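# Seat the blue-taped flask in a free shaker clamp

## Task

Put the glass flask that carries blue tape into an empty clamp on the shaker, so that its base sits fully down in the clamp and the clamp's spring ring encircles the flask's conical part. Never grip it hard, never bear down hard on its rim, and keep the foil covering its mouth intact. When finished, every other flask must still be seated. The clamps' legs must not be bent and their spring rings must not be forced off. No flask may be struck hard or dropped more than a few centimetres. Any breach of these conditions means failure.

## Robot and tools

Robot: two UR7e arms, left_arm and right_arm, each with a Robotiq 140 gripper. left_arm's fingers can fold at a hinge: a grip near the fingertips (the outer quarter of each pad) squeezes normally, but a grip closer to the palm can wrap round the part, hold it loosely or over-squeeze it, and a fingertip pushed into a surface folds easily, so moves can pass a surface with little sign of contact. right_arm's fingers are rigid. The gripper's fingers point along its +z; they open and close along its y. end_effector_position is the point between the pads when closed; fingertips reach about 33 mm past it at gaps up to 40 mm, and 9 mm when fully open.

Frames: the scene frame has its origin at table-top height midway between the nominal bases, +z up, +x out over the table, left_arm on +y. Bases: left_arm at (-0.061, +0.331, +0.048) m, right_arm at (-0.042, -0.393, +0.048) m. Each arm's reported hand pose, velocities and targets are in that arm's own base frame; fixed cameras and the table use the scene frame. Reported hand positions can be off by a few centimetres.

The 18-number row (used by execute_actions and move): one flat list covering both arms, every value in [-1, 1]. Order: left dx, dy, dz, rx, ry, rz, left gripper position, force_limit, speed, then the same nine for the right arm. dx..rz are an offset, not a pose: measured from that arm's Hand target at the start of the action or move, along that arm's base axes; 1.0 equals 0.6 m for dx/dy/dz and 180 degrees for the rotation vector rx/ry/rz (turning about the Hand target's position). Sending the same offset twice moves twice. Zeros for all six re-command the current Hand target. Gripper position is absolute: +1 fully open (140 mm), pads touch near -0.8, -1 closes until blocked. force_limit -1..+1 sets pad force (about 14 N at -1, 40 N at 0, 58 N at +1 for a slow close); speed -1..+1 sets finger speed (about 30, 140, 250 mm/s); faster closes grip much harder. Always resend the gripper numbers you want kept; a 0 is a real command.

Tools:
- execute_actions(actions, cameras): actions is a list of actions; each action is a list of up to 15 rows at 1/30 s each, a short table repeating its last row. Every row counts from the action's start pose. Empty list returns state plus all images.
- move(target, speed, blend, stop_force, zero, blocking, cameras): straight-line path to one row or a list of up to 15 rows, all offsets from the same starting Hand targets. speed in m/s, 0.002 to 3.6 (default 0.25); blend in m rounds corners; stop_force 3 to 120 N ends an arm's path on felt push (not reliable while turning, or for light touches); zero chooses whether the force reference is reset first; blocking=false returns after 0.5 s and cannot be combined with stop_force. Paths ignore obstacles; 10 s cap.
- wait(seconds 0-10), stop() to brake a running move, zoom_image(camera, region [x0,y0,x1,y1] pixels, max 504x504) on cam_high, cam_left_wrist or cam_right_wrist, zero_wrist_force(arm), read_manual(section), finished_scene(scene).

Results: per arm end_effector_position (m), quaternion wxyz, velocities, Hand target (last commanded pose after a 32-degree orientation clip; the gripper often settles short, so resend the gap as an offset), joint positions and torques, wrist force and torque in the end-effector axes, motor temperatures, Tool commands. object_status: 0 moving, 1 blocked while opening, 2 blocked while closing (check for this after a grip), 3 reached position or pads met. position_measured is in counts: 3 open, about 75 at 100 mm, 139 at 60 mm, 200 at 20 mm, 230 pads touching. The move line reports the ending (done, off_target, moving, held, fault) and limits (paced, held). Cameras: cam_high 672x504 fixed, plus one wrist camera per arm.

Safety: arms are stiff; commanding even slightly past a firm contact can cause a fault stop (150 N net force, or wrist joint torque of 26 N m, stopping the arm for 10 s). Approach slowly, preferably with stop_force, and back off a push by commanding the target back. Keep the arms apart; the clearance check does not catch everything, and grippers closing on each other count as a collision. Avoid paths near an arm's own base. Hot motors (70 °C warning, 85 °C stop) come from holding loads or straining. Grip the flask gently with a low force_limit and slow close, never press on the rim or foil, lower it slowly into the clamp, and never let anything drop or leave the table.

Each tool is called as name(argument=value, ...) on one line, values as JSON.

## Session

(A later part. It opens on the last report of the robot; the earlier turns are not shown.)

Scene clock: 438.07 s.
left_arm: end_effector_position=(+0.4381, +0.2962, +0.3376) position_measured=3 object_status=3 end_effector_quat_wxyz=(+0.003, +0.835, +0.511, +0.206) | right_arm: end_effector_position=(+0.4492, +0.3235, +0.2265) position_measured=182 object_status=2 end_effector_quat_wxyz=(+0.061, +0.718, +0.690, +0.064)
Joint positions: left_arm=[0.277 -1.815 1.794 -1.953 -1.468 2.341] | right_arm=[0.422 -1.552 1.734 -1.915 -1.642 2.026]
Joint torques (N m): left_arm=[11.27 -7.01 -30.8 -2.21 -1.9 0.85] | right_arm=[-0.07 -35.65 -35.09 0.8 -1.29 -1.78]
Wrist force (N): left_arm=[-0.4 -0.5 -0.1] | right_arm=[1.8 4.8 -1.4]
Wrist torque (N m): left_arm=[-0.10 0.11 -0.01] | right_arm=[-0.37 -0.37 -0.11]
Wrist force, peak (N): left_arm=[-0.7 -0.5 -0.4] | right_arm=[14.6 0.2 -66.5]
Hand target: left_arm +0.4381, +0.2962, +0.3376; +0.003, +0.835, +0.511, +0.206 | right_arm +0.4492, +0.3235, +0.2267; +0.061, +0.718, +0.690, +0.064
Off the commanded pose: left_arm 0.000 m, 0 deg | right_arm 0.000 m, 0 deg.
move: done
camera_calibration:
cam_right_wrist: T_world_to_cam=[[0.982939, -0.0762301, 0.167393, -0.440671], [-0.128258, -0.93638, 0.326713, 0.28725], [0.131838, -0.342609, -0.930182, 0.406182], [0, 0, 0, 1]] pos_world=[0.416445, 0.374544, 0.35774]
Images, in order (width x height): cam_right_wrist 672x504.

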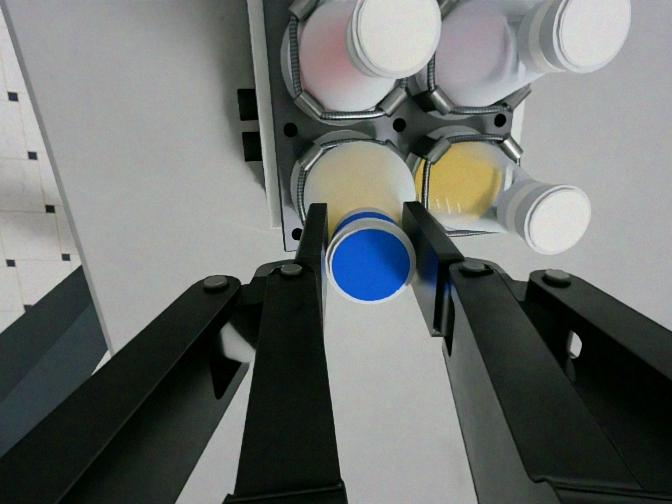

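move(target=[[0,0,0,0,0,0,1,1,1,-0.003,0.0017,0.003,0,0,0,-1,-1,-1],[0,0,0,0,0,0,1,1,1,-0.0138,0.0017,0.002,0,-0.0278,0,-1,-1,-1]], speed=0.02)

move(target=[0,0,0,0,0,0,1,1,1,0,0,-0.03,0,0,0,-1,-1,-1], speed=0.006, stop_force=35, cameras=["cam_right_wrist"])

zoom_image(camera="cam_right_wrist", region=[240, 100, 440, 300])

Scene clock: 477.60 s.
left_arm: end_effector_position=(+0.4381, +0.2962, +0.3376) position_measured=3 object_status=3 end_effector_quat_wxyz=(+0.003, +0.835, +0.511, +0.206) | right_arm: end_effector_position=(+0.4409, +0.3245, +0.2279) position_measured=182 object_status=2 end_effector_quat_wxyz=(+0.091, +0.714, +0.687, +0.096)
Joint positions: left_arm=[0.277 -1.815 1.794 -1.953 -1.468 2.341] | right_arm=[0.455 -1.606 1.818 -2.023 -1.685 2.051]
Joint torques (N m): left_arm=[11.15 -6.32 -31.49 -2.3 -1.87 0.81] | right_arm=[8.89 -33.83 -16.69 -5.8 -2.88 2.67]
Wrist force (N): left_arm=[-0.5 -0.4 0.1] | right_arm=[-0.9 0.9 -2.4]
Wrist torque (N m): left_arm=[-0.09 0.11 -0.01] | right_arm=[-0.04 -0.43 -0.16]
Wrist force, peak (N): left_arm=[-0.8 -0.5 -0.6] | right_arm=[-2.5 3.8 -7.5]
Hand target: left_arm +0.4381, +0.2962, +0.3376; +0.003, +0.835, +0.511, +0.206 | right_arm +0.4409, +0.3245, +0.2279; +0.091, +0.714, +0.687, +0.096
Off the commanded pose: left_arm 0.000 m, 0 deg | right_arm 0.000 m, 0 deg.
move: done

Scene clock: 480.13 s.
left_arm: end_effector_position=(+0.4381, +0.2962, +0.3376) position_measured=3 object_status=3 end_effector_quat_wxyz=(+0.003, +0.835, +0.511, +0.206) | right_arm: end_effector_position=(+0.4410, +0.3246, +0.2204) position_measured=182 object_status=2 end_effector_quat_wxyz=(+0.091, +0.714, +0.687, +0.096)
Joint positions: left_arm=[0.277 -1.815 1.794 -1.953 -1.468 2.341] | right_arm=[0.455 -1.602 1.834 -2.043 -1.685 2.051]
Joint torques (N m): left_arm=[11.51 -6.44 -31.12 -2.18 -1.84 0.77] | right_arm=[2.33 -15.03 -20.39 3.66 2.78 2.43]
Wrist force (N): left_arm=[-0.7 -0.7 -0.2] | right_arm=[-0.9 5.3 -32.6]
Wrist torque (N m): left_arm=[-0.13 0.16 -0.02] | right_arm=[-0.90 -0.53 -0.13]
Wrist force, peak (N): left_arm=[-0.6 -0.5 -0.6] | right_arm=[-1.2 4.5 -43.4]
Hand target: left_arm +0.4381, +0.2962, +0.3376; +0.003, +0.835, +0.511, +0.206 | right_arm +0.4410, +0.3246, +0.2204; +0.091, +0.714, +0.687, +0.096 (not the last commanded pose)
Off the commanded pose: left_arm 0.000 m, 0 deg | right_arm 0.011 m, 0 deg.
move: contact (right_arm)
camera_calibration:
cam_right_wrist: T_world_to_cam=[[0.96447, -0.0762058, 0.252963, -0.442214], [-0.156374, -0.936421, 0.314108, 0.304439], [0.212943, -0.342504, -0.915066, 0.362798], [0, 0, 0, 1]] pos_world=[0.396853, 0.375644, 0.348221]
Images, in order (width x height): cam_right_wrist 672x504.

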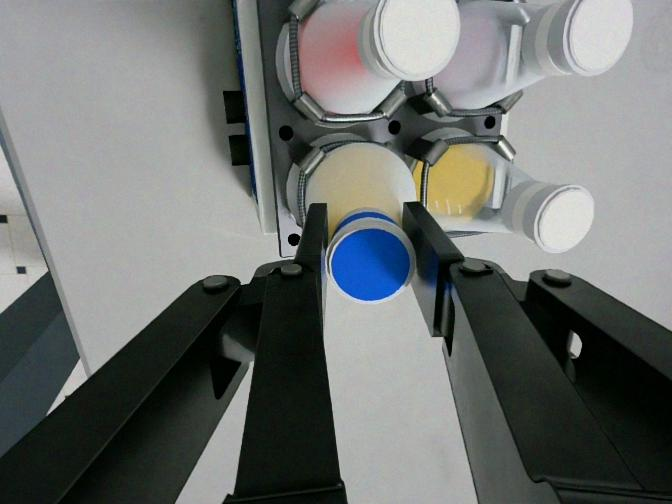

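Scaled by 2.520 from the camera's 672x504 image, which has a finer 960x720 frame.

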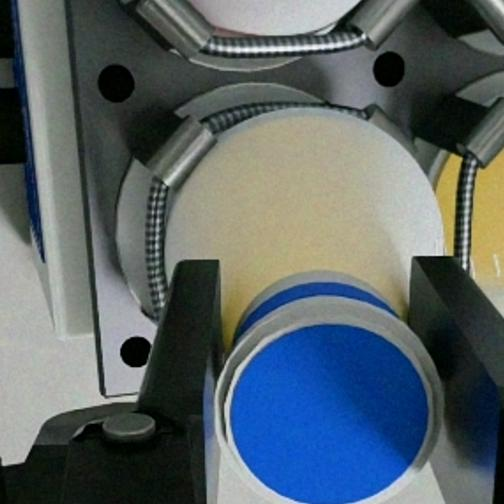

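move(target=[[0,0,0,0,0,0,1,1,1,0,0,0.005,0,0,0,-1,-1,-1],[0,0,0,0,0,0,1,1,1,-0.0155,0,0.0045,0,-0.0278,0,-1,-1,-1]], speed=0.015)

move(target=[0,0,0,0,0,0,1,1,1,0,0,-0.03,0,0,0,-1,-1,-1], speed=0.006, stop_force=28, cameras=["cam_right_wrist"])

zoom_image(camera="cam_right_wrist", region=[240, 100, 440, 300])

Scene clock: 499.57 s.
left_arm: end_effector_position=(+0.4381, +0.2962, +0.3376) position_measured=3 object_status=3 end_effector_quat_wxyz=(+0.003, +0.835, +0.511, +0.206) | right_arm: end_effector_position=(+0.4317, +0.3246, +0.2231) position_measured=182 object_status=2 end_effector_quat_wxyz=(+0.121, +0.710, +0.682, +0.127)
Joint positions: left_arm=[0.277 -1.815 1.794 -1.953 -1.468 2.341] | right_arm=[0.49 -1.653 1.915 -2.147 -1.733 2.074]
Joint torques (N m): left_arm=[11 -6.33 -30.67 -2.25 -1.89 0.84] | right_arm=[11.85 -32.63 -14.11 -3.19 -1.15 2.61]
Wrist force (N): left_arm=[-0.3 -0.6 0.0] | right_arm=[-0.7 9.8 3.8]
Wrist torque (N m): left_arm=[-0.13 0.08 -0.01] | right_arm=[-1.04 -0.38 -0.17]
Wrist force, peak (N): left_arm=[-1.0 -0.5 -0.2] | right_arm=[-0.9 5.7 -32.9]
Hand target: left_arm +0.4381, +0.2962, +0.3376; +0.003, +0.835, +0.511, +0.206 | right_arm +0.4317, +0.3246, +0.2231; +0.121, +0.710, +0.682, +0.127
Off the commanded pose: left_arm 0.000 m, 0 deg | right_arm 0.000 m, 0 deg.
move: done

Scene clock: 502.10 s.
left_arm: end_effector_position=(+0.4381, +0.2962, +0.3376) position_measured=3 object_status=3 end_effector_quat_wxyz=(+0.003, +0.835, +0.511, +0.206) | right_arm: end_effector_position=(+0.4318, +0.3246, +0.2156) position_measured=182 object_status=2 end_effector_quat_wxyz=(+0.121, +0.710, +0.682, +0.127)
Joint positions: left_arm=[0.277 -1.815 1.794 -1.953 -1.468 2.341] | right_arm=[0.49 -1.648 1.931 -2.169 -1.733 2.074]
Joint torques (N m): left_arm=[11.15 -6.26 -31.24 -2.22 -1.8 0.76] | right_arm=[4.92 -16.99 -20.93 4.46 0.3 2.4]
Wrist force (N): left_arm=[-0.4 -0.6 -0.2] | right_arm=[0.5 10.6 -24.0]
Wrist torque (N m): left_arm=[-0.12 0.11 -0.01] | right_arm=[-1.15 -0.51 -0.14]
Wrist force, peak (N): left_arm=[-0.7 -0.6 -0.4] | right_arm=[0.7 12.2 -32.5]
Hand target: left_arm +0.4381, +0.2962, +0.3376; +0.003, +0.835, +0.511, +0.206 | right_arm +0.4317, +0.3246, +0.2156; +0.121, +0.710, +0.682, +0.127 (not the last commanded pose)
Off the commanded pose: left_arm 0.000 m, 0 deg | right_arm 0.011 m, 0 deg.
move: contact (right_arm)
camera_calibration:
cam_right_wrist: T_world_to_cam=[[0.938602, -0.0762522, 0.336469, -0.438901], [-0.183271, -0.936483, 0.299016, 0.319407], [0.292297, -0.342322, -0.89296, 0.32131], [0, 0, 0, 1]] pos_world=[0.376573, 0.375643, 0.339086]
Images, in order (width x height): cam_right_wrist 672x504.

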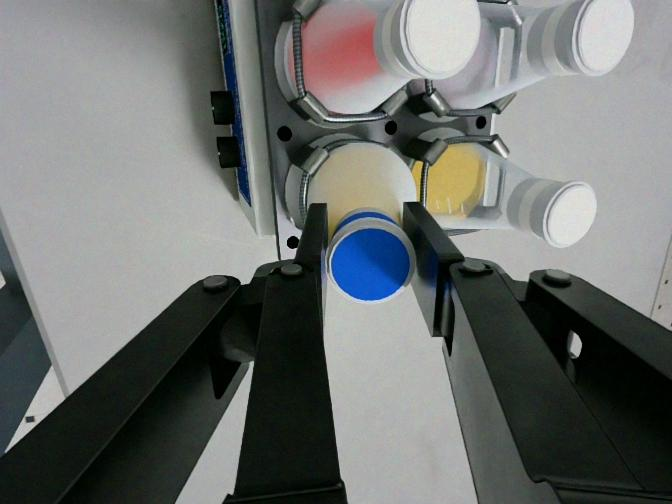

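Scaled by 2.520 from the camera's 672x504 image, which has a finer 960x720 frame.

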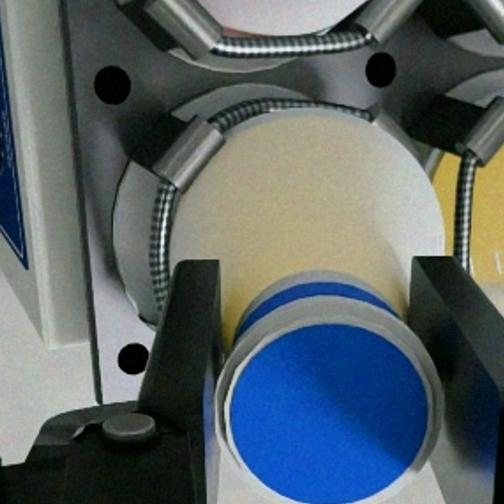

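move(target=[0,0,0,0,0,0,1,1,1,0.002,0,-0.03,0,0,0,-1,-1,-1], speed=0.006, stop_force=25, cameras=["cam_right_wrist","cam_high"])

zoom_image(camera="cam_right_wrist", region=[240, 100, 440, 300])

zoom_image(camera="cam_high", region=[380, 220, 480, 320])

Scene clock: 509.77 s.
left_arm: end_effector_position=(+0.4381, +0.2962, +0.3376) position_measured=3 object_status=3 end_effector_quat_wxyz=(+0.003, +0.835, +0.511, +0.206) | right_arm: end_effector_position=(+0.4320, +0.3247, +0.2149) position_measured=182 object_status=2 end_effector_quat_wxyz=(+0.121, +0.710, +0.682, +0.127)
Joint positions: left_arm=[0.277 -1.815 1.794 -1.953 -1.468 2.341] | right_arm=[0.49 -1.647 1.933 -2.172 -1.733 2.074]
Joint torques (N m): left_arm=[11.07 -6.55 -31.5 -2.21 -1.88 0.81] | right_arm=[-2.92 -6.15 -13.5 5.68 -0.31 0.16]
Wrist force (N): left_arm=[-0.5 -0.2 -0.1] | right_arm=[2.0 6.5 -46.2]
Wrist torque (N m): left_arm=[-0.04 0.13 -0.01] | right_arm=[-1.17 -0.63 -0.10]
Wrist force, peak (N): left_arm=[-1.0 -0.4 -0.5] | right_arm=[2.5 8.0 -58.4]
Hand target: left_arm +0.4381, +0.2962, +0.3376; +0.003, +0.835, +0.511, +0.206 | right_arm +0.4318, +0.3246, +0.2148; +0.121, +0.710, +0.682, +0.127 (not the last commanded pose)
Off the commanded pose: left_arm 0.000 m, 0 deg | right_arm 0.017 m, 0 deg.
move: contact (right_arm)
camera_calibration:
cam_right_wrist: T_world_to_cam=[[0.938328, -0.0764294, 0.337193, -0.438798], [-0.183538, -0.936613, 0.298445, 0.320006], [0.293009, -0.341927, -0.892878, 0.32012], [0, 0, 0, 1]] pos_world=[0.376671, 0.375643, 0.338283]
Images, in order (width x height): cam_high 672x504, cam_right_wrist 672x504.

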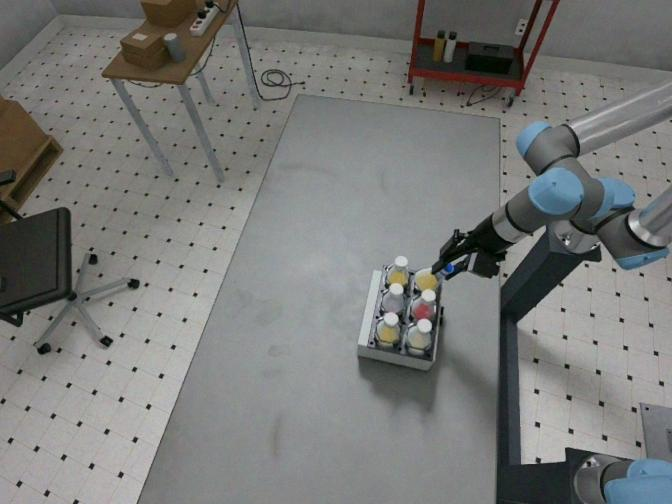

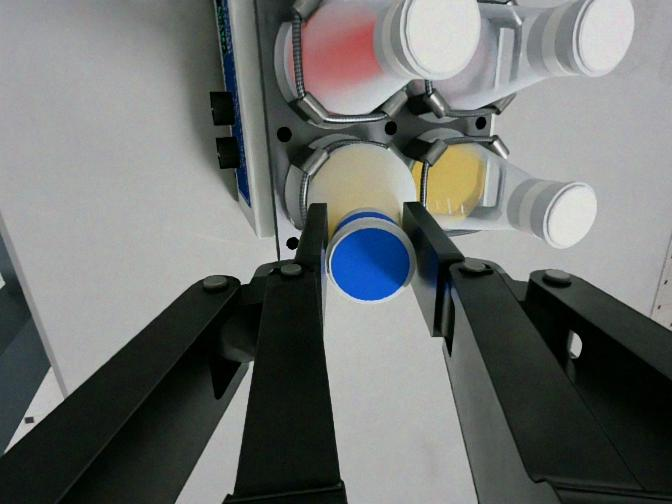

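Scaled by 2.520 from the camera's 672x504 image, which has a finer 960x720 frame.

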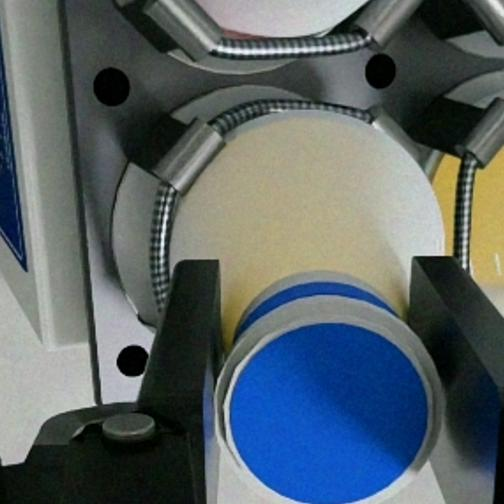

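Scaled by 5.040 from the camera's 672x504 image, which has a finer 960x720 frame.

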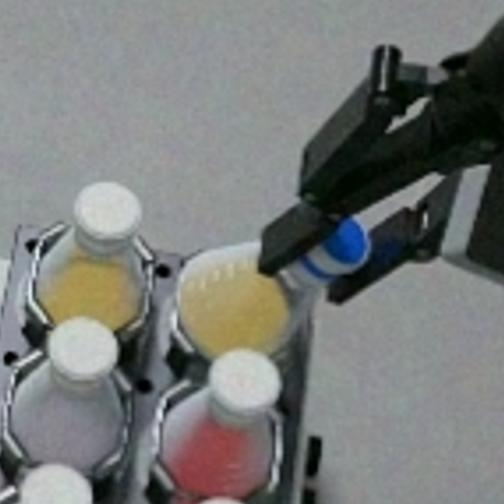

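move(target=[[0,0,0,0,0,0,1,1,1,0,0,0.025,0,0,0,-1,-1,-1],[0,0,0,0,0,0,1,1,1,0.0545,-0.002,0.0345,0,0.1111,0,-1,-1,-1]], speed=0.03)

move(target=[0,0,0,0,0,0,1,1,1,0,0,-0.02,0,0,0,-1,-1,-1], speed=0.006, stop_force=4, cameras=["cam_right_wrist","cam_high"])

zoom_image(camera="cam_right_wrist", region=[240, 100, 440, 300])

zoom_image(camera="cam_high", region=[380, 220, 480, 320])

Scene clock: 529.30 s.
left_arm: end_effector_position=(+0.4381, +0.2962, +0.3376) position_measured=3 object_status=3 end_effector_quat_wxyz=(+0.003, +0.835, +0.511, +0.206) | right_arm: end_effector_position=(+0.4645, +0.3234, +0.2355) position_measured=182 object_status=2 end_effector_quat_wxyz=(+0.001, +0.721, +0.693, +0.002)
Joint positions: left_arm=[0.277 -1.815 1.794 -1.953 -1.468 2.341] | right_arm=[0.37 -1.432 1.528 -1.671 -1.571 1.981]
Joint torques (N m): left_arm=[11.22 -6.18 -31.21 -2.13 -1.86 0.73] | right_arm=[-9.49 -21.54 -37.24 -0.83 2.89 -2.67]
Wrist force (N): left_arm=[-0.4 -0.6 -0.2] | right_arm=[-0.5 0.4 -1.7]
Wrist torque (N m): left_arm=[-0.13 0.10 -0.01] | right_arm=[0.24 -0.43 -0.11]
Wrist force, peak (N): left_arm=[-0.5 -0.9 -0.5] | right_arm=[1.8 6.5 -46.7]
Hand target: left_arm +0.4381, +0.2962, +0.3376; +0.003, +0.835, +0.511, +0.206 | right_arm +0.4645, +0.3234, +0.2355; +0.001, +0.721, +0.693, +0.002
Off the commanded pose: left_arm 0.000 m, 0 deg | right_arm 0.000 m, 0 deg.
move: done

Scene clock: 531.53 s.
left_arm: end_effector_position=(+0.4381, +0.2962, +0.3376) position_measured=3 object_status=3 end_effector_quat_wxyz=(+0.003, +0.835, +0.511, +0.206) | right_arm: end_effector_position=(+0.4645, +0.3235, +0.2286) position_measured=182 object_status=2 end_effector_quat_wxyz=(+0.001, +0.721, +0.693, +0.002)
Joint positions: left_arm=[0.277 -1.815 1.794 -1.953 -1.468 2.341] | right_arm=[0.37 -1.431 1.543 -1.688 -1.571 1.981]
Joint torques (N m): left_arm=[11.43 -6.63 -31.24 -2.21 -1.81 0.69] | right_arm=[-10.67 -31.32 -36.24 -0.73 0.23 -2.59]
Wrist force (N): left_arm=[-0.2 -0.4 -0.3] | right_arm=[0.2 0.2 -4.6]
Wrist torque (N m): left_arm=[-0.08 0.06 -0.01] | right_arm=[0.26 -0.51 -0.09]
Wrist force, peak (N): left_arm=[-0.4 -0.7 -0.5] | right_arm=[1.0 -0.6 -10.2]
Hand target: left_arm +0.4381, +0.2962, +0.3376; +0.003, +0.835, +0.511, +0.206 | right_arm +0.4645, +0.3234, +0.2286; +0.001, +0.721, +0.693, +0.002 (not the last commanded pose)
Off the commanded pose: left_arm 0.000 m, 0 deg | right_arm 0.005 m, 0 deg.
move: contact (right_arm)
camera_calibration:
cam_right_wrist: T_world_to_cam=[[0.997075, -0.0762885, -0.00454022, -0.423304], [-0.0700934, -0.936548, 0.343461, 0.257744], [-0.0304543, -0.342138, -0.939156, 0.483273], [0, 0, 0, 1]] pos_world=[0.45485, 0.374443, 0.363422]
Images, in order (width x height): cam_high 672x504, cam_right_wrist 672x504.

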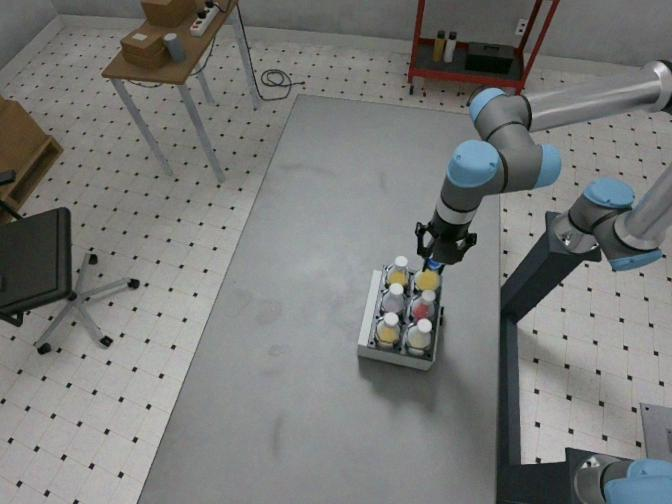

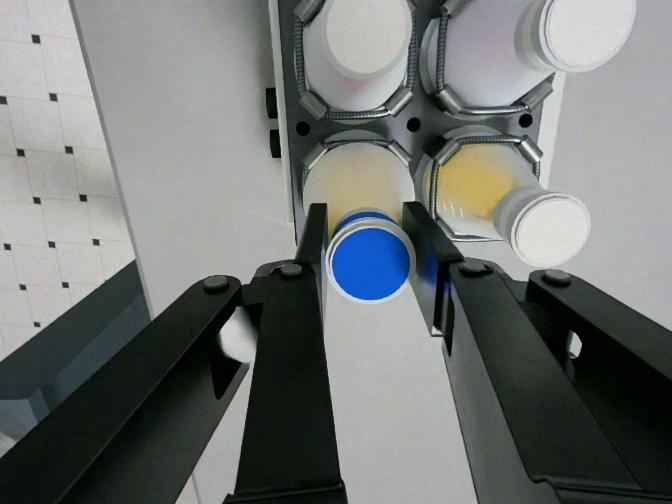

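Scaled by 2.520 from the camera's 672x504 image, which has a finer 960x720 frame.

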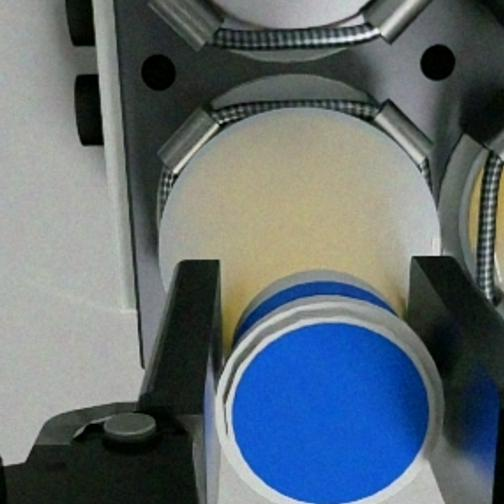

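Scaled by 5.040 from the camera's 672x504 image, which has a finer 960x720 frame.

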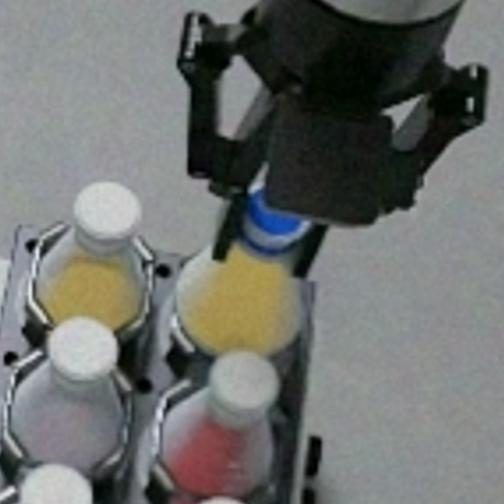

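move(target=[-0.147,-0.493,0.12,0.1746,-0.2295,-0.349,1,1,1,0,0,0,0,0,0,-1,-1,-1], speed=0.3, cameras=["cam_left_wrist","cam_high"])

Scene clock: 566.03 s.
left_arm: end_effector_position=(+0.3509, +0.0015, +0.4096) position_measured=3 object_status=3 end_effector_quat_wxyz=(+0.119, +0.824, -0.124, +0.540) | right_arm: end_effector_position=(+0.4645, +0.3234, +0.2286) position_measured=182 object_status=2 end_effector_quat_wxyz=(+0.001, +0.721, +0.693, +0.002)
Joint positions: left_arm=[-0.708 -2.844 2.444 -2.319 -1.257 2.937] | right_arm=[0.37 -1.431 1.543 -1.688 -1.571 1.981]
Joint torques (N m): left_arm=[14.13 25.43 -16.57 -6 -2.51 1.47] | right_arm=[-10.49 -37.62 -36.68 -2.99 -2.78 -1.59]
Wrist force (N): left_arm=[0.2 -0.1 -0.5] | right_arm=[0.1 0.3 -4.7]
Wrist torque (N m): left_arm=[0.09 0.18 -0.10] | right_arm=[0.29 -0.46 -0.09]
Wrist force, peak (N): left_arm=[0.4 -0.9 1.0] | right_arm=[0.1 0.4 -5.0]
Hand target: left_arm +0.3499, +0.0004, +0.4096; +0.065, +0.822, -0.086, +0.559 | right_arm +0.4645, +0.3234, +0.2286; +0.001, +0.721, +0.693, +0.002
Off the commanded pose: left_arm 0.001 m, 8 deg | right_arm 0.000 m, 0 deg.
move: off_target (left_arm)
camera_calibration:
cam_left_wrist: T_world_to_cam=[[-0.338722, -0.939511, 0.050866, 0.105852], [-0.652014, 0.195407, -0.732594, 0.531344], [0.67834, -0.281311, -0.678763, 0.18227], [0, 0, 0, 1]] pos_world=[0.258658, 0.0468949, 0.507593]
Images, in order (width x height): cam_high 672x504, cam_left_wrist 672x504.

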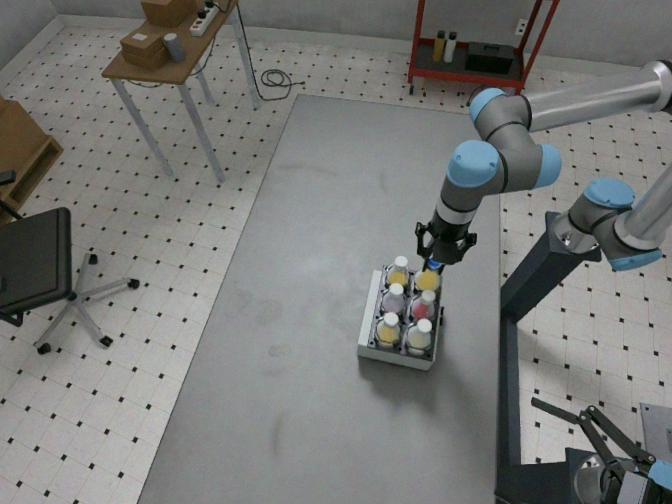

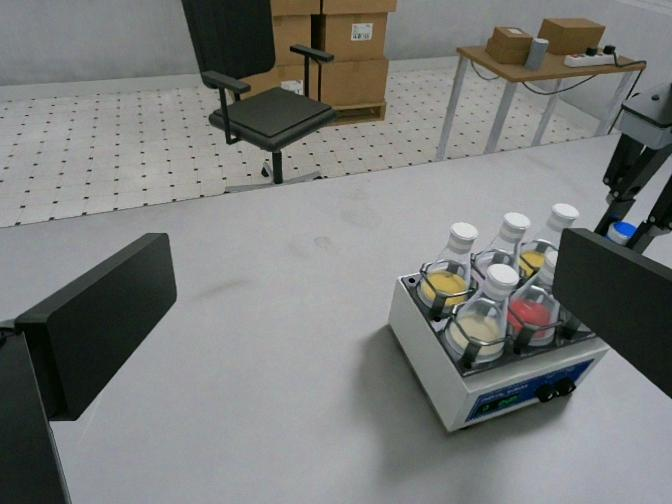

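move(target=[-0.06,-0.25,-0.05,0,0,-0.12,1,1,1,0,0,0,0,0,0,-1,-1,-1], speed=0.2, cameras=["cam_left_wrist"])

Scene clock: 572.97 s.
left_arm: end_effector_position=(+0.3152, -0.1489, +0.3796) position_measured=3 object_status=3 end_effector_quat_wxyz=(+0.243, +0.780, -0.295, +0.496) | right_arm: end_effector_position=(+0.4645, +0.3234, +0.2286) position_measured=182 object_status=2 end_effector_quat_wxyz=(+0.001, +0.721, +0.693, +0.002)
Joint positions: left_arm=[-1.075 -2.853 2.525 -2.401 -1.334 2.945] | right_arm=[0.37 -1.431 1.543 -1.688 -1.571 1.981]
Joint torques (N m): left_arm=[-10.11 9.69 -29.76 -1.27 3.1 -1.47] | right_arm=[-10.43 -36.4 -35.16 -4.68 -3.06 -0.92]
Wrist force (N): left_arm=[0.1 0.1 -0.3] | right_arm=[0.2 0.1 -4.7]
Wrist torque (N m): left_arm=[0.13 0.17 0.03] | right_arm=[0.26 -0.48 -0.09]
Wrist force, peak (N): left_arm=[0.6 -0.9 -0.8] | right_arm=[0.0 0.4 -5.0]
Hand target: left_arm +0.3139, -0.1496, +0.3796; +0.168, +0.791, -0.239, +0.537 | right_arm +0.4645, +0.3234, +0.2286; +0.001, +0.721, +0.693, +0.002
Off the commanded pose: left_arm 0.001 m, 12 deg | right_arm 0.000 m, 0 deg.
move: off_target (left_arm)
camera_calibration:
cam_left_wrist: T_world_to_cam=[[-0.705723, -0.704482, 0.0752323, 0.095382], [-0.519891, 0.442795, -0.730511, 0.509856], [0.481319, -0.554651, -0.678744, 0.16518], [0, 0, 0, 1]] pos_world=[0.252878, -0.0669494, 0.477394]
Images, in order (width x height): cam_left_wrist 672x504.

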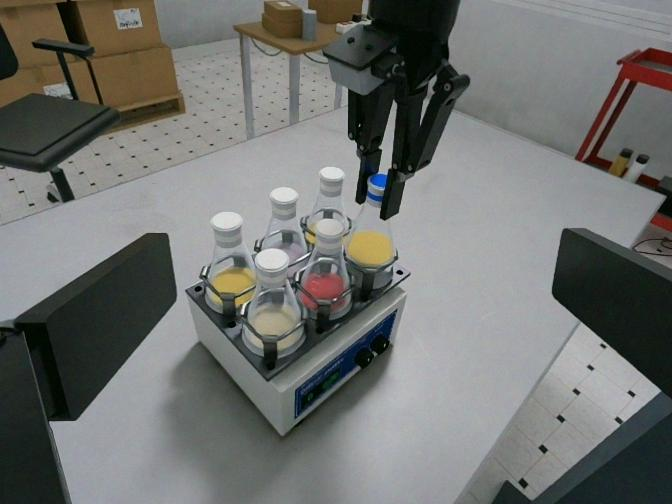

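Excellent view.

zoom_image(camera="cam_left_wrist", region=[300, 160, 430, 320])

zoom_image(camera="cam_left_wrist", region=[190, 160, 350, 350])

Scaled by 3.150 from the camera's 672x504 image, which has a finer 960x720 frame.

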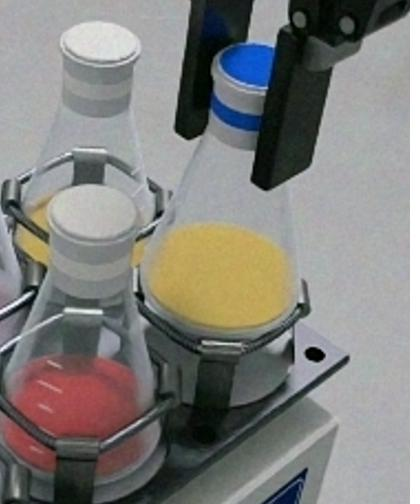

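Scaled by 2.653 from the camera's 672x504 image, which has a finer 960x720 frame.

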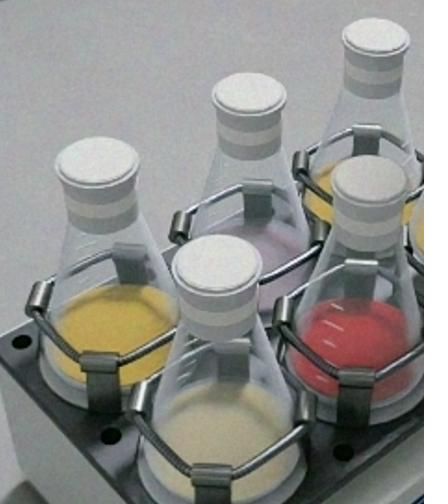

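move(target=[0,0,0,0,0,0,1,1,1,0.0003,0,-0.06,0,0,0,-1,-1,-1], speed=0.006, stop_force=48, cameras=["cam_left_wrist","cam_right_wrist"])

zoom_image(camera="cam_left_wrist", region=[300, 160, 430, 320])

Scene clock: 590.33 s.
left_arm: end_effector_position=(+0.3152, -0.1489, +0.3796) position_measured=3 object_status=3 end_effector_quat_wxyz=(+0.243, +0.780, -0.295, +0.496) | right_arm: end_effector_position=(+0.4647, +0.3235, +0.2264) position_measured=182 object_status=2 end_effector_quat_wxyz=(+0.001, +0.721, +0.693, +0.002)
Joint positions: left_arm=[-1.075 -2.853 2.525 -2.401 -1.334 2.945] | right_arm=[0.37 -1.43 1.549 -1.694 -1.571 1.981]
Joint torques (N m): left_arm=[-9.98 9.91 -29.82 -1.46 3.4 -1.49] | right_arm=[-10.6 -17.33 -12.28 4.12 -7.51 -0.61]
Wrist force (N): left_arm=[-0.1 -0.1 -0.3] | right_arm=[14.6 -1.3 -47.0]
Wrist torque (N m): left_arm=[0.09 0.22 0.03] | right_arm=[0.48 -0.21 -0.10]
Wrist force, peak (N): left_arm=[0.1 0.1 -0.8] | right_arm=[17.5 -2.2 -57.0]
Hand target: left_arm +0.3152, -0.1489, +0.3796; +0.243, +0.780, -0.295, +0.496 (not the last commanded pose) | right_arm +0.4647, +0.3235, +0.2264; +0.001, +0.721, +0.693, +0.002 (not the last commanded pose)
Off the commanded pose: left_arm 0.001 m, 12 deg | right_arm 0.034 m, 0 deg.
move: contact (right_arm), off_target (left_arm)
camera_calibration:
cam_left_wrist: T_world_to_cam=[[-0.705723, -0.704482, 0.0752323, 0.095382], [-0.519891, 0.442795, -0.730511, 0.509856], [0.481319, -0.554651, -0.678744, 0.16518], [0, 0, 0, 1]] pos_world=[0.252878, -0.0669494, 0.477394]
cam_right_wrist: T_world_to_cam=[[0.99708, -0.0762593, -0.00392739, -0.423646], [-0.0702847, -0.936636, 0.34318, 0.258694], [-0.0298492, -0.341901, -0.939262, 0.480977], [0, 0, 0, 1]] pos_world=[0.454948, 0.374442, 0.361321]
Images, in order (width x height): cam_left_wrist 672x504, cam_right_wrist 672x504.

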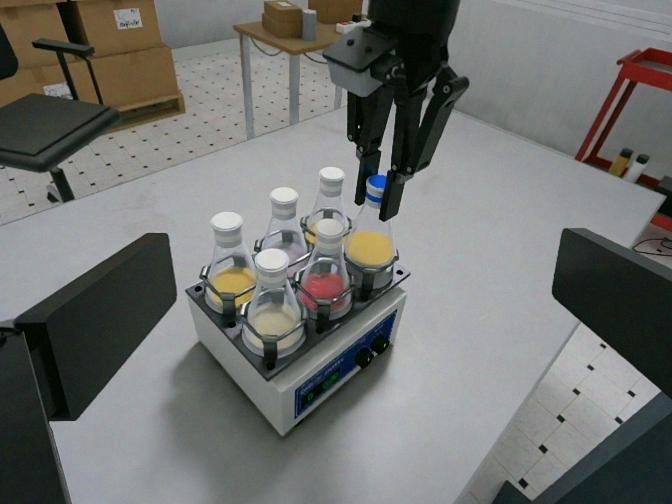

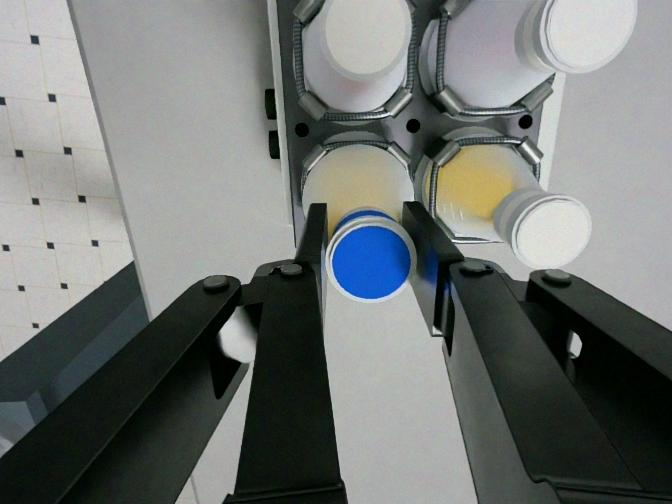

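Scaled by 3.150 from the camera's 672x504 image, which has a finer 960x720 frame.

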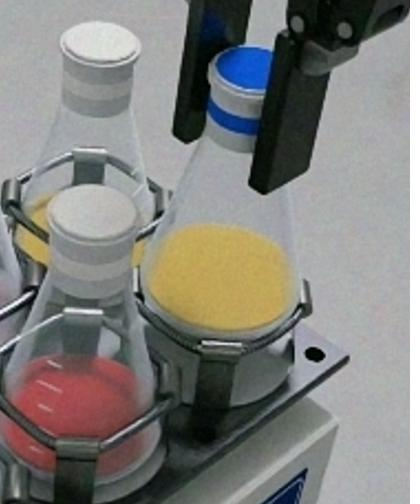

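move(target=[[0,0,0,0,0,0,1,1,1,0,0,0.004,0,0,0,-1,-1,-1],[0,0,0,0,0,0,1,1,1,0,0.003,0.0035,0,0,0,-1,-1,-1]], speed=0.01)

move(target=[0,0,0,0,0,0,1,1,1,0.0003,0,-0.06,0,0,0,-1,-1,-1], speed=0.006, stop_force=50, cameras=["cam_left_wrist","cam_right_wrist"])

zoom_image(camera="cam_left_wrist", region=[300, 160, 430, 320])

Scene clock: 596.53 s.
left_arm: end_effector_position=(+0.3152, -0.1489, +0.3796) position_measured=3 object_status=3 end_effector_quat_wxyz=(+0.243, +0.780, -0.295, +0.496) | right_arm: end_effector_position=(+0.4646, +0.3251, +0.2286) position_measured=182 object_status=2 end_effector_quat_wxyz=(+0.001, +0.721, +0.693, +0.002)
Joint positions: left_arm=[-1.075 -2.853 2.525 -2.401 -1.334 2.945] | right_arm=[0.373 -1.429 1.541 -1.688 -1.571 1.983]
Joint torques (N m): left_arm=[-10.29 9.87 -29.84 -1.54 3.34 -1.46] | right_arm=[8.1 -20.03 -36.98 -3.83 2.49 2.69]
Wrist force (N): left_arm=[0.1 -0.3 -0.4] | right_arm=[-1.4 0.7 -3.2]
Wrist torque (N m): left_arm=[0.03 0.19 0.03] | right_arm=[0.24 -0.50 -0.17]
Wrist force, peak (N): left_arm=[0.3 -0.2 -0.7] | right_arm=[14.7 -1.4 -47.4]
Hand target: left_arm +0.3152, -0.1489, +0.3796; +0.243, +0.780, -0.295, +0.496 | right_arm +0.4647, +0.3253, +0.2285; +0.001, +0.721, +0.693, +0.002
Off the commanded pose: left_arm 0.000 m, 0 deg | right_arm 0.000 m, 0 deg.
move: done

Scene clock: 598.00 s.
left_arm: end_effector_position=(+0.3152, -0.1489, +0.3796) position_measured=3 object_status=3 end_effector_quat_wxyz=(+0.243, +0.780, -0.295, +0.496) | right_arm: end_effector_position=(+0.4648, +0.3253, +0.2265) position_measured=182 object_status=2 end_effector_quat_wxyz=(+0.001, +0.721, +0.693, +0.003)
Joint positions: left_arm=[-1.075 -2.853 2.525 -2.401 -1.334 2.945] | right_arm=[0.373 -1.428 1.546 -1.694 -1.571 1.984]
Joint torques (N m): left_arm=[-9.8 10.25 -29.67 -1.58 3.34 -1.54] | right_arm=[8.48 -12.19 -18.48 0.27 3.64 2.48]
Wrist force (N): left_arm=[0.5 -0.2 -0.4] | right_arm=[-10.8 -5.2 -48.2]
Wrist torque (N m): left_arm=[0.06 0.10 0.03] | right_arm=[0.42 -0.72 -0.20]
Wrist force, peak (N): left_arm=[-0.1 -0.2 -0.7] | right_arm=[-13.5 -7.2 -61.4]
Hand target: left_arm +0.3152, -0.1489, +0.3796; +0.243, +0.780, -0.295, +0.496 | right_arm +0.4648, +0.3253, +0.2266; +0.001, +0.721, +0.693, +0.003 (not the last commanded pose)
Off the commanded pose: left_arm 0.000 m, 0 deg | right_arm 0.034 m, 0 deg.
move: contact (right_arm)
camera_calibration:
cam_left_wrist: T_world_to_cam=[[-0.705723, -0.704482, 0.0752323, 0.095382], [-0.519891, 0.442795, -0.730511, 0.509856], [0.481319, -0.554651, -0.678744, 0.16518], [0, 0, 0, 1]] pos_world=[0.252878, -0.0669494, 0.477394]
cam_right_wrist: T_world_to_cam=[[0.997079, -0.0763001, -0.00349296, -0.423648], [-0.0704751, -0.936664, 0.343065, 0.260484], [-0.0294476, -0.341817, -0.939305, 0.481487], [0, 0, 0, 1]] pos_world=[0.454947, 0.376242, 0.36142]
Images, in order (width x height): cam_left_wrist 672x504, cam_right_wrist 672x504.

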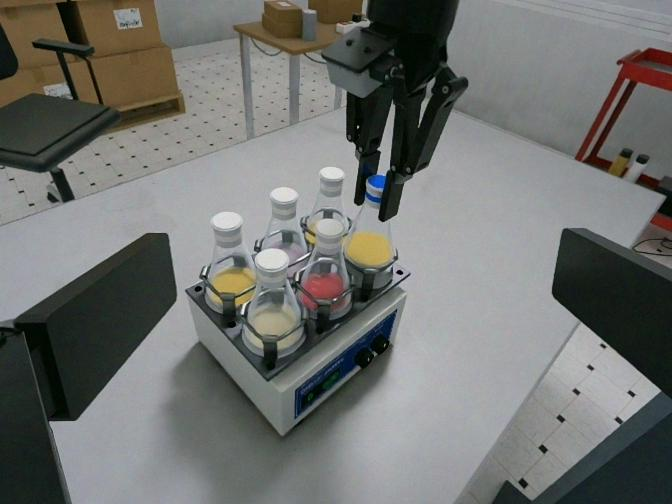

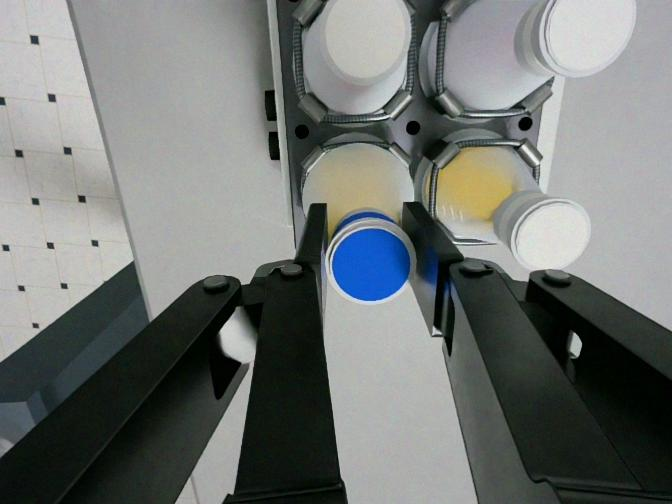

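Scaled by 3.150 from the camera's 672x504 image, which has a finer 960x720 frame.

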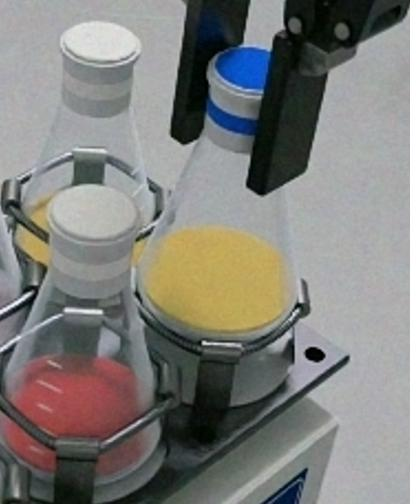

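zoom_image(camera="cam_right_wrist", region=[290, 120, 430, 220])

zoom_image(camera="cam_left_wrist", region=[335, 240, 405, 300])

Scaled by 3.600 from the camera's 672x504 image, which has a finer 960x720 frame.

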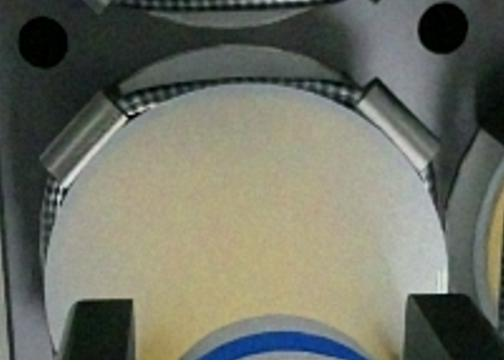

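Scaled by 7.200 from the camera's 672x504 image, which has a finer 960x720 frame.

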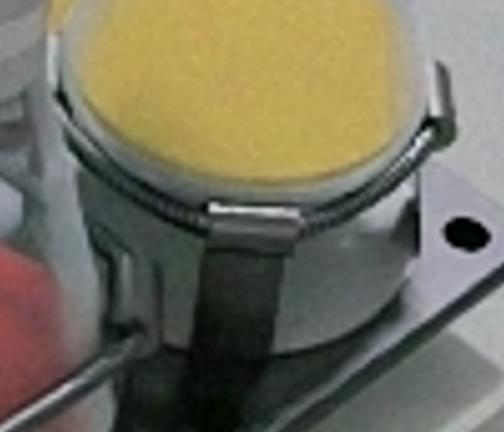

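move(target=[0,0,0,0,0,0,1,1,1,-0.0006,-0.0008,-0.03,0,0,0,-1,-1,-1], speed=0.006, stop_force=28, cameras=["cam_left_wrist","cam_right_wrist"])

zoom_image(camera="cam_right_wrist", region=[270, 120, 450, 300])

zoom_image(camera="cam_left_wrist", region=[320, 160, 420, 300])

Scene clock: 619.77 s.
left_arm: end_effector_position=(+0.3152, -0.1489, +0.3796) position_measured=3 object_status=3 end_effector_quat_wxyz=(+0.243, +0.780, -0.295, +0.496) | right_arm: end_effector_position=(+0.4648, +0.3253, +0.2255) position_measured=182 object_status=2 end_effector_quat_wxyz=(+0.001, +0.721, +0.693, +0.003)
Joint positions: left_arm=[-1.075 -2.853 2.525 -2.401 -1.334 2.945] | right_arm=[0.373 -1.428 1.549 -1.697 -1.571 1.984]
Joint torques (N m): left_arm=[-10.62 9.88 -29.88 -1.55 3.36 -1.5] | right_arm=[3.65 9.08 -12.05 -0.31 3.66 1.49]
Wrist force (N): left_arm=[0.1 -0.1 -0.1] | right_arm=[-14.6 -10.2 -66.5]
Wrist torque (N m): left_arm=[0.08 0.18 0.03] | right_arm=[0.69 -0.71 -0.22]
Wrist force, peak (N): left_arm=[0.2 0.3 -0.7] | right_arm=[-17.1 -13.5 -81.1]
Hand target: left_arm +0.3152, -0.1489, +0.3796; +0.243, +0.780, -0.295, +0.496 | right_arm +0.4648, +0.3253, +0.2255; +0.001, +0.721, +0.693, +0.003 (not the last commanded pose)
Off the commanded pose: left_arm 0.000 m, 0 deg | right_arm 0.017 m, 0 deg.
move: contact (right_arm)
camera_calibration:
cam_left_wrist: T_world_to_cam=[[-0.705723, -0.704482, 0.0752323, 0.095382], [-0.519891, 0.442795, -0.730511, 0.509856], [0.481319, -0.554651, -0.678744, 0.16518], [0, 0, 0, 1]] pos_world=[0.252878, -0.0669494, 0.477394]
cam_right_wrist: T_world_to_cam=[[0.997077, -0.0763481, -0.00306405, -0.423786], [-0.0706741, -0.936735, 0.34283, 0.261064], [-0.0290446, -0.341611, -0.939393, 0.480223], [0, 0, 0, 1]] pos_world=[0.454946, 0.376242, 0.360319]
Images, in order (width x height): cam_left_wrist 672x504, cam_right_wrist 672x504.

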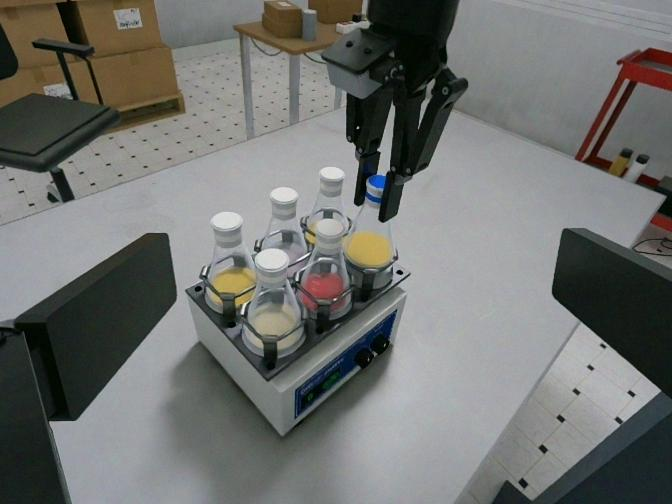

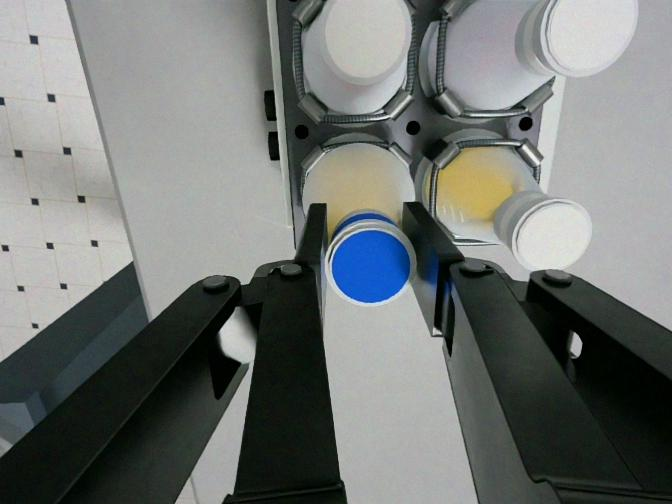

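Scaled by 2.800 from the camera's 672x504 image, which has a finer 960x720 frame.

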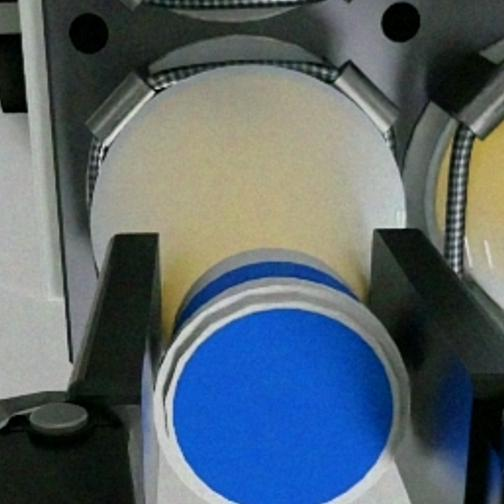

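Scaled by 3.600 from the camera's 672x504 image, which has a finer 960x720 frame.

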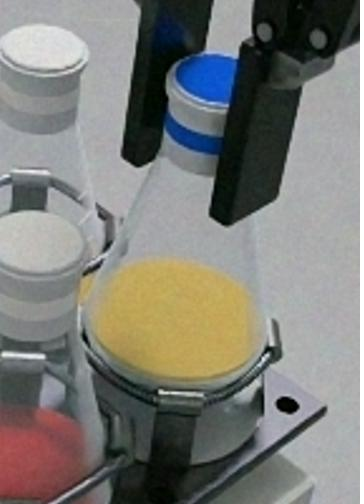

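move(target=[[0,0,0,0,0,0,1,1,1,0,0,0.02,0,0,0,-1,-1,-1],[0,0,0,0,0,0,1,1,1,-0.0405,-0.0013,0.012,0,-0.0833,0,-1,-1,-1]], speed=0.03)

move(target=[0,0,0,0,0,0,1,1,1,0,0,-0.04,0,0,0,-1,-1,-1], speed=0.008, stop_force=16, cameras=["cam_left_wrist","cam_right_wrist"])

zoom_image(camera="cam_right_wrist", region=[270, 120, 450, 300])

zoom_image(camera="cam_left_wrist", region=[320, 160, 420, 300])

Scene clock: 660.33 s.
left_arm: end_effector_position=(+0.3152, -0.1489, +0.3796) position_measured=3 object_status=3 end_effector_quat_wxyz=(+0.243, +0.780, -0.295, +0.496) | right_arm: end_effector_position=(+0.4405, +0.3245, +0.2327) position_measured=182 object_status=2 end_effector_quat_wxyz=(+0.091, +0.714, +0.687, +0.097)
Joint positions: left_arm=[-1.075 -2.853 2.525 -2.401 -1.334 2.945] | right_arm=[0.455 -1.611 1.812 -2.014 -1.685 2.051]
Joint torques (N m): left_arm=[-10.15 10.1 -29.63 -1.44 3.36 -1.38] | right_arm=[8 -34.13 -19.5 -6.31 -3.11 2.68]
Wrist force (N): left_arm=[0.0 0.0 -0.3] | right_arm=[-0.4 0.5 -2.0]
Wrist torque (N m): left_arm=[0.09 0.19 0.03] | right_arm=[0.16 -0.46 -0.15]
Wrist force, peak (N): left_arm=[0.2 0.1 -0.8] | right_arm=[-14.2 -10.2 -66.8]
Hand target: left_arm +0.3152, -0.1489, +0.3796; +0.243, +0.780, -0.295, +0.496 | right_arm +0.4405, +0.3245, +0.2327; +0.092, +0.714, +0.687, +0.097
Off the commanded pose: left_arm 0.000 m, 0 deg | right_arm 0.000 m, 0 deg.
move: done

Scene clock: 662.77 s.
left_arm: end_effector_position=(+0.3152, -0.1489, +0.3796) position_measured=3 object_status=3 end_effector_quat_wxyz=(+0.243, +0.780, -0.295, +0.496) | right_arm: end_effector_position=(+0.4405, +0.3246, +0.2234) position_measured=182 object_status=2 end_effector_quat_wxyz=(+0.092, +0.714, +0.687, +0.097)
Joint positions: left_arm=[-1.075 -2.853 2.525 -2.401 -1.334 2.945] | right_arm=[0.455 -1.606 1.831 -2.039 -1.685 2.051]
Joint torques (N m): left_arm=[-9.8 9.89 -29.55 -1.59 3.31 -1.48] | right_arm=[6.67 -27.96 -28.5 3.34 -1.5 2.65]
Wrist force (N): left_arm=[-0.1 0.0 -0.5] | right_arm=[2.7 10.1 -8.8]
Wrist torque (N m): left_arm=[0.11 0.22 0.02] | right_arm=[-0.80 -0.31 -0.19]
Wrist force, peak (N): left_arm=[0.1 -0.5 -0.6] | right_arm=[2.8 12.1 -18.9]
Hand target: left_arm +0.3152, -0.1489, +0.3796; +0.243, +0.780, -0.295, +0.496 | right_arm +0.4405, +0.3245, +0.2234; +0.092, +0.714, +0.687, +0.097 (not the last commanded pose)
Off the commanded pose: left_arm 0.000 m, 0 deg | right_arm 0.015 m, 0 deg.
move: contact (right_arm)
camera_calibration:
cam_left_wrist: T_world_to_cam=[[-0.705723, -0.704482, 0.0752323, 0.095382], [-0.519891, 0.442795, -0.730511, 0.509856], [0.481319, -0.554651, -0.678744, 0.16518], [0, 0, 0, 1]] pos_world=[0.252878, -0.0669494, 0.477394]
cam_right_wrist: T_world_to_cam=[[0.963872, -0.076351, 0.25519, -0.442676], [-0.157027, -0.936737, 0.312837, 0.304038], [0.21516, -0.341607, -0.914883, 0.364269], [0, 0, 0, 1]] pos_world=[0.396049, 0.375442, 0.351115]
Images, in order (width x height): cam_left_wrist 672x504, cam_right_wrist 672x504.

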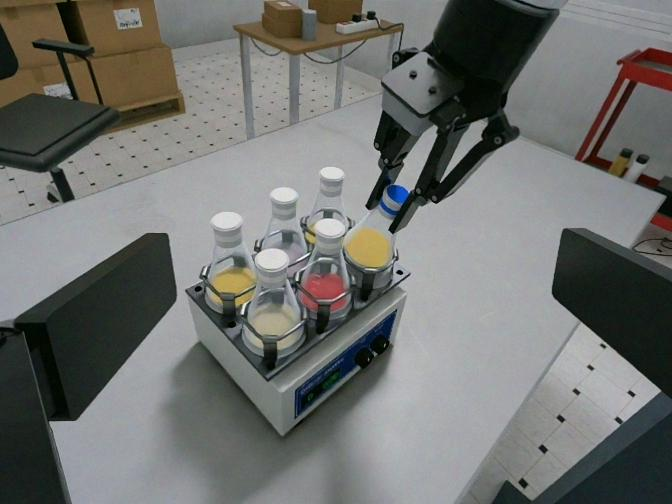

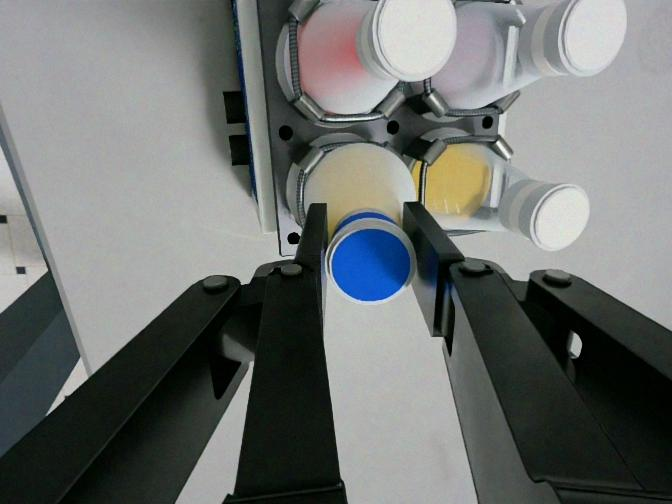

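Scaled by 2.800 from the camera's 672x504 image, which has a finer 960x720 frame.

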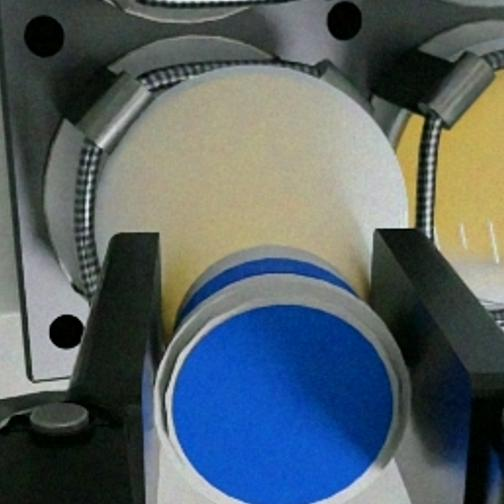

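Scaled by 3.600 from the camera's 672x504 image, which has a finer 960x720 frame.

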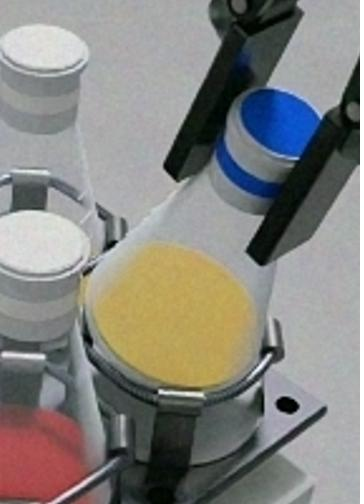

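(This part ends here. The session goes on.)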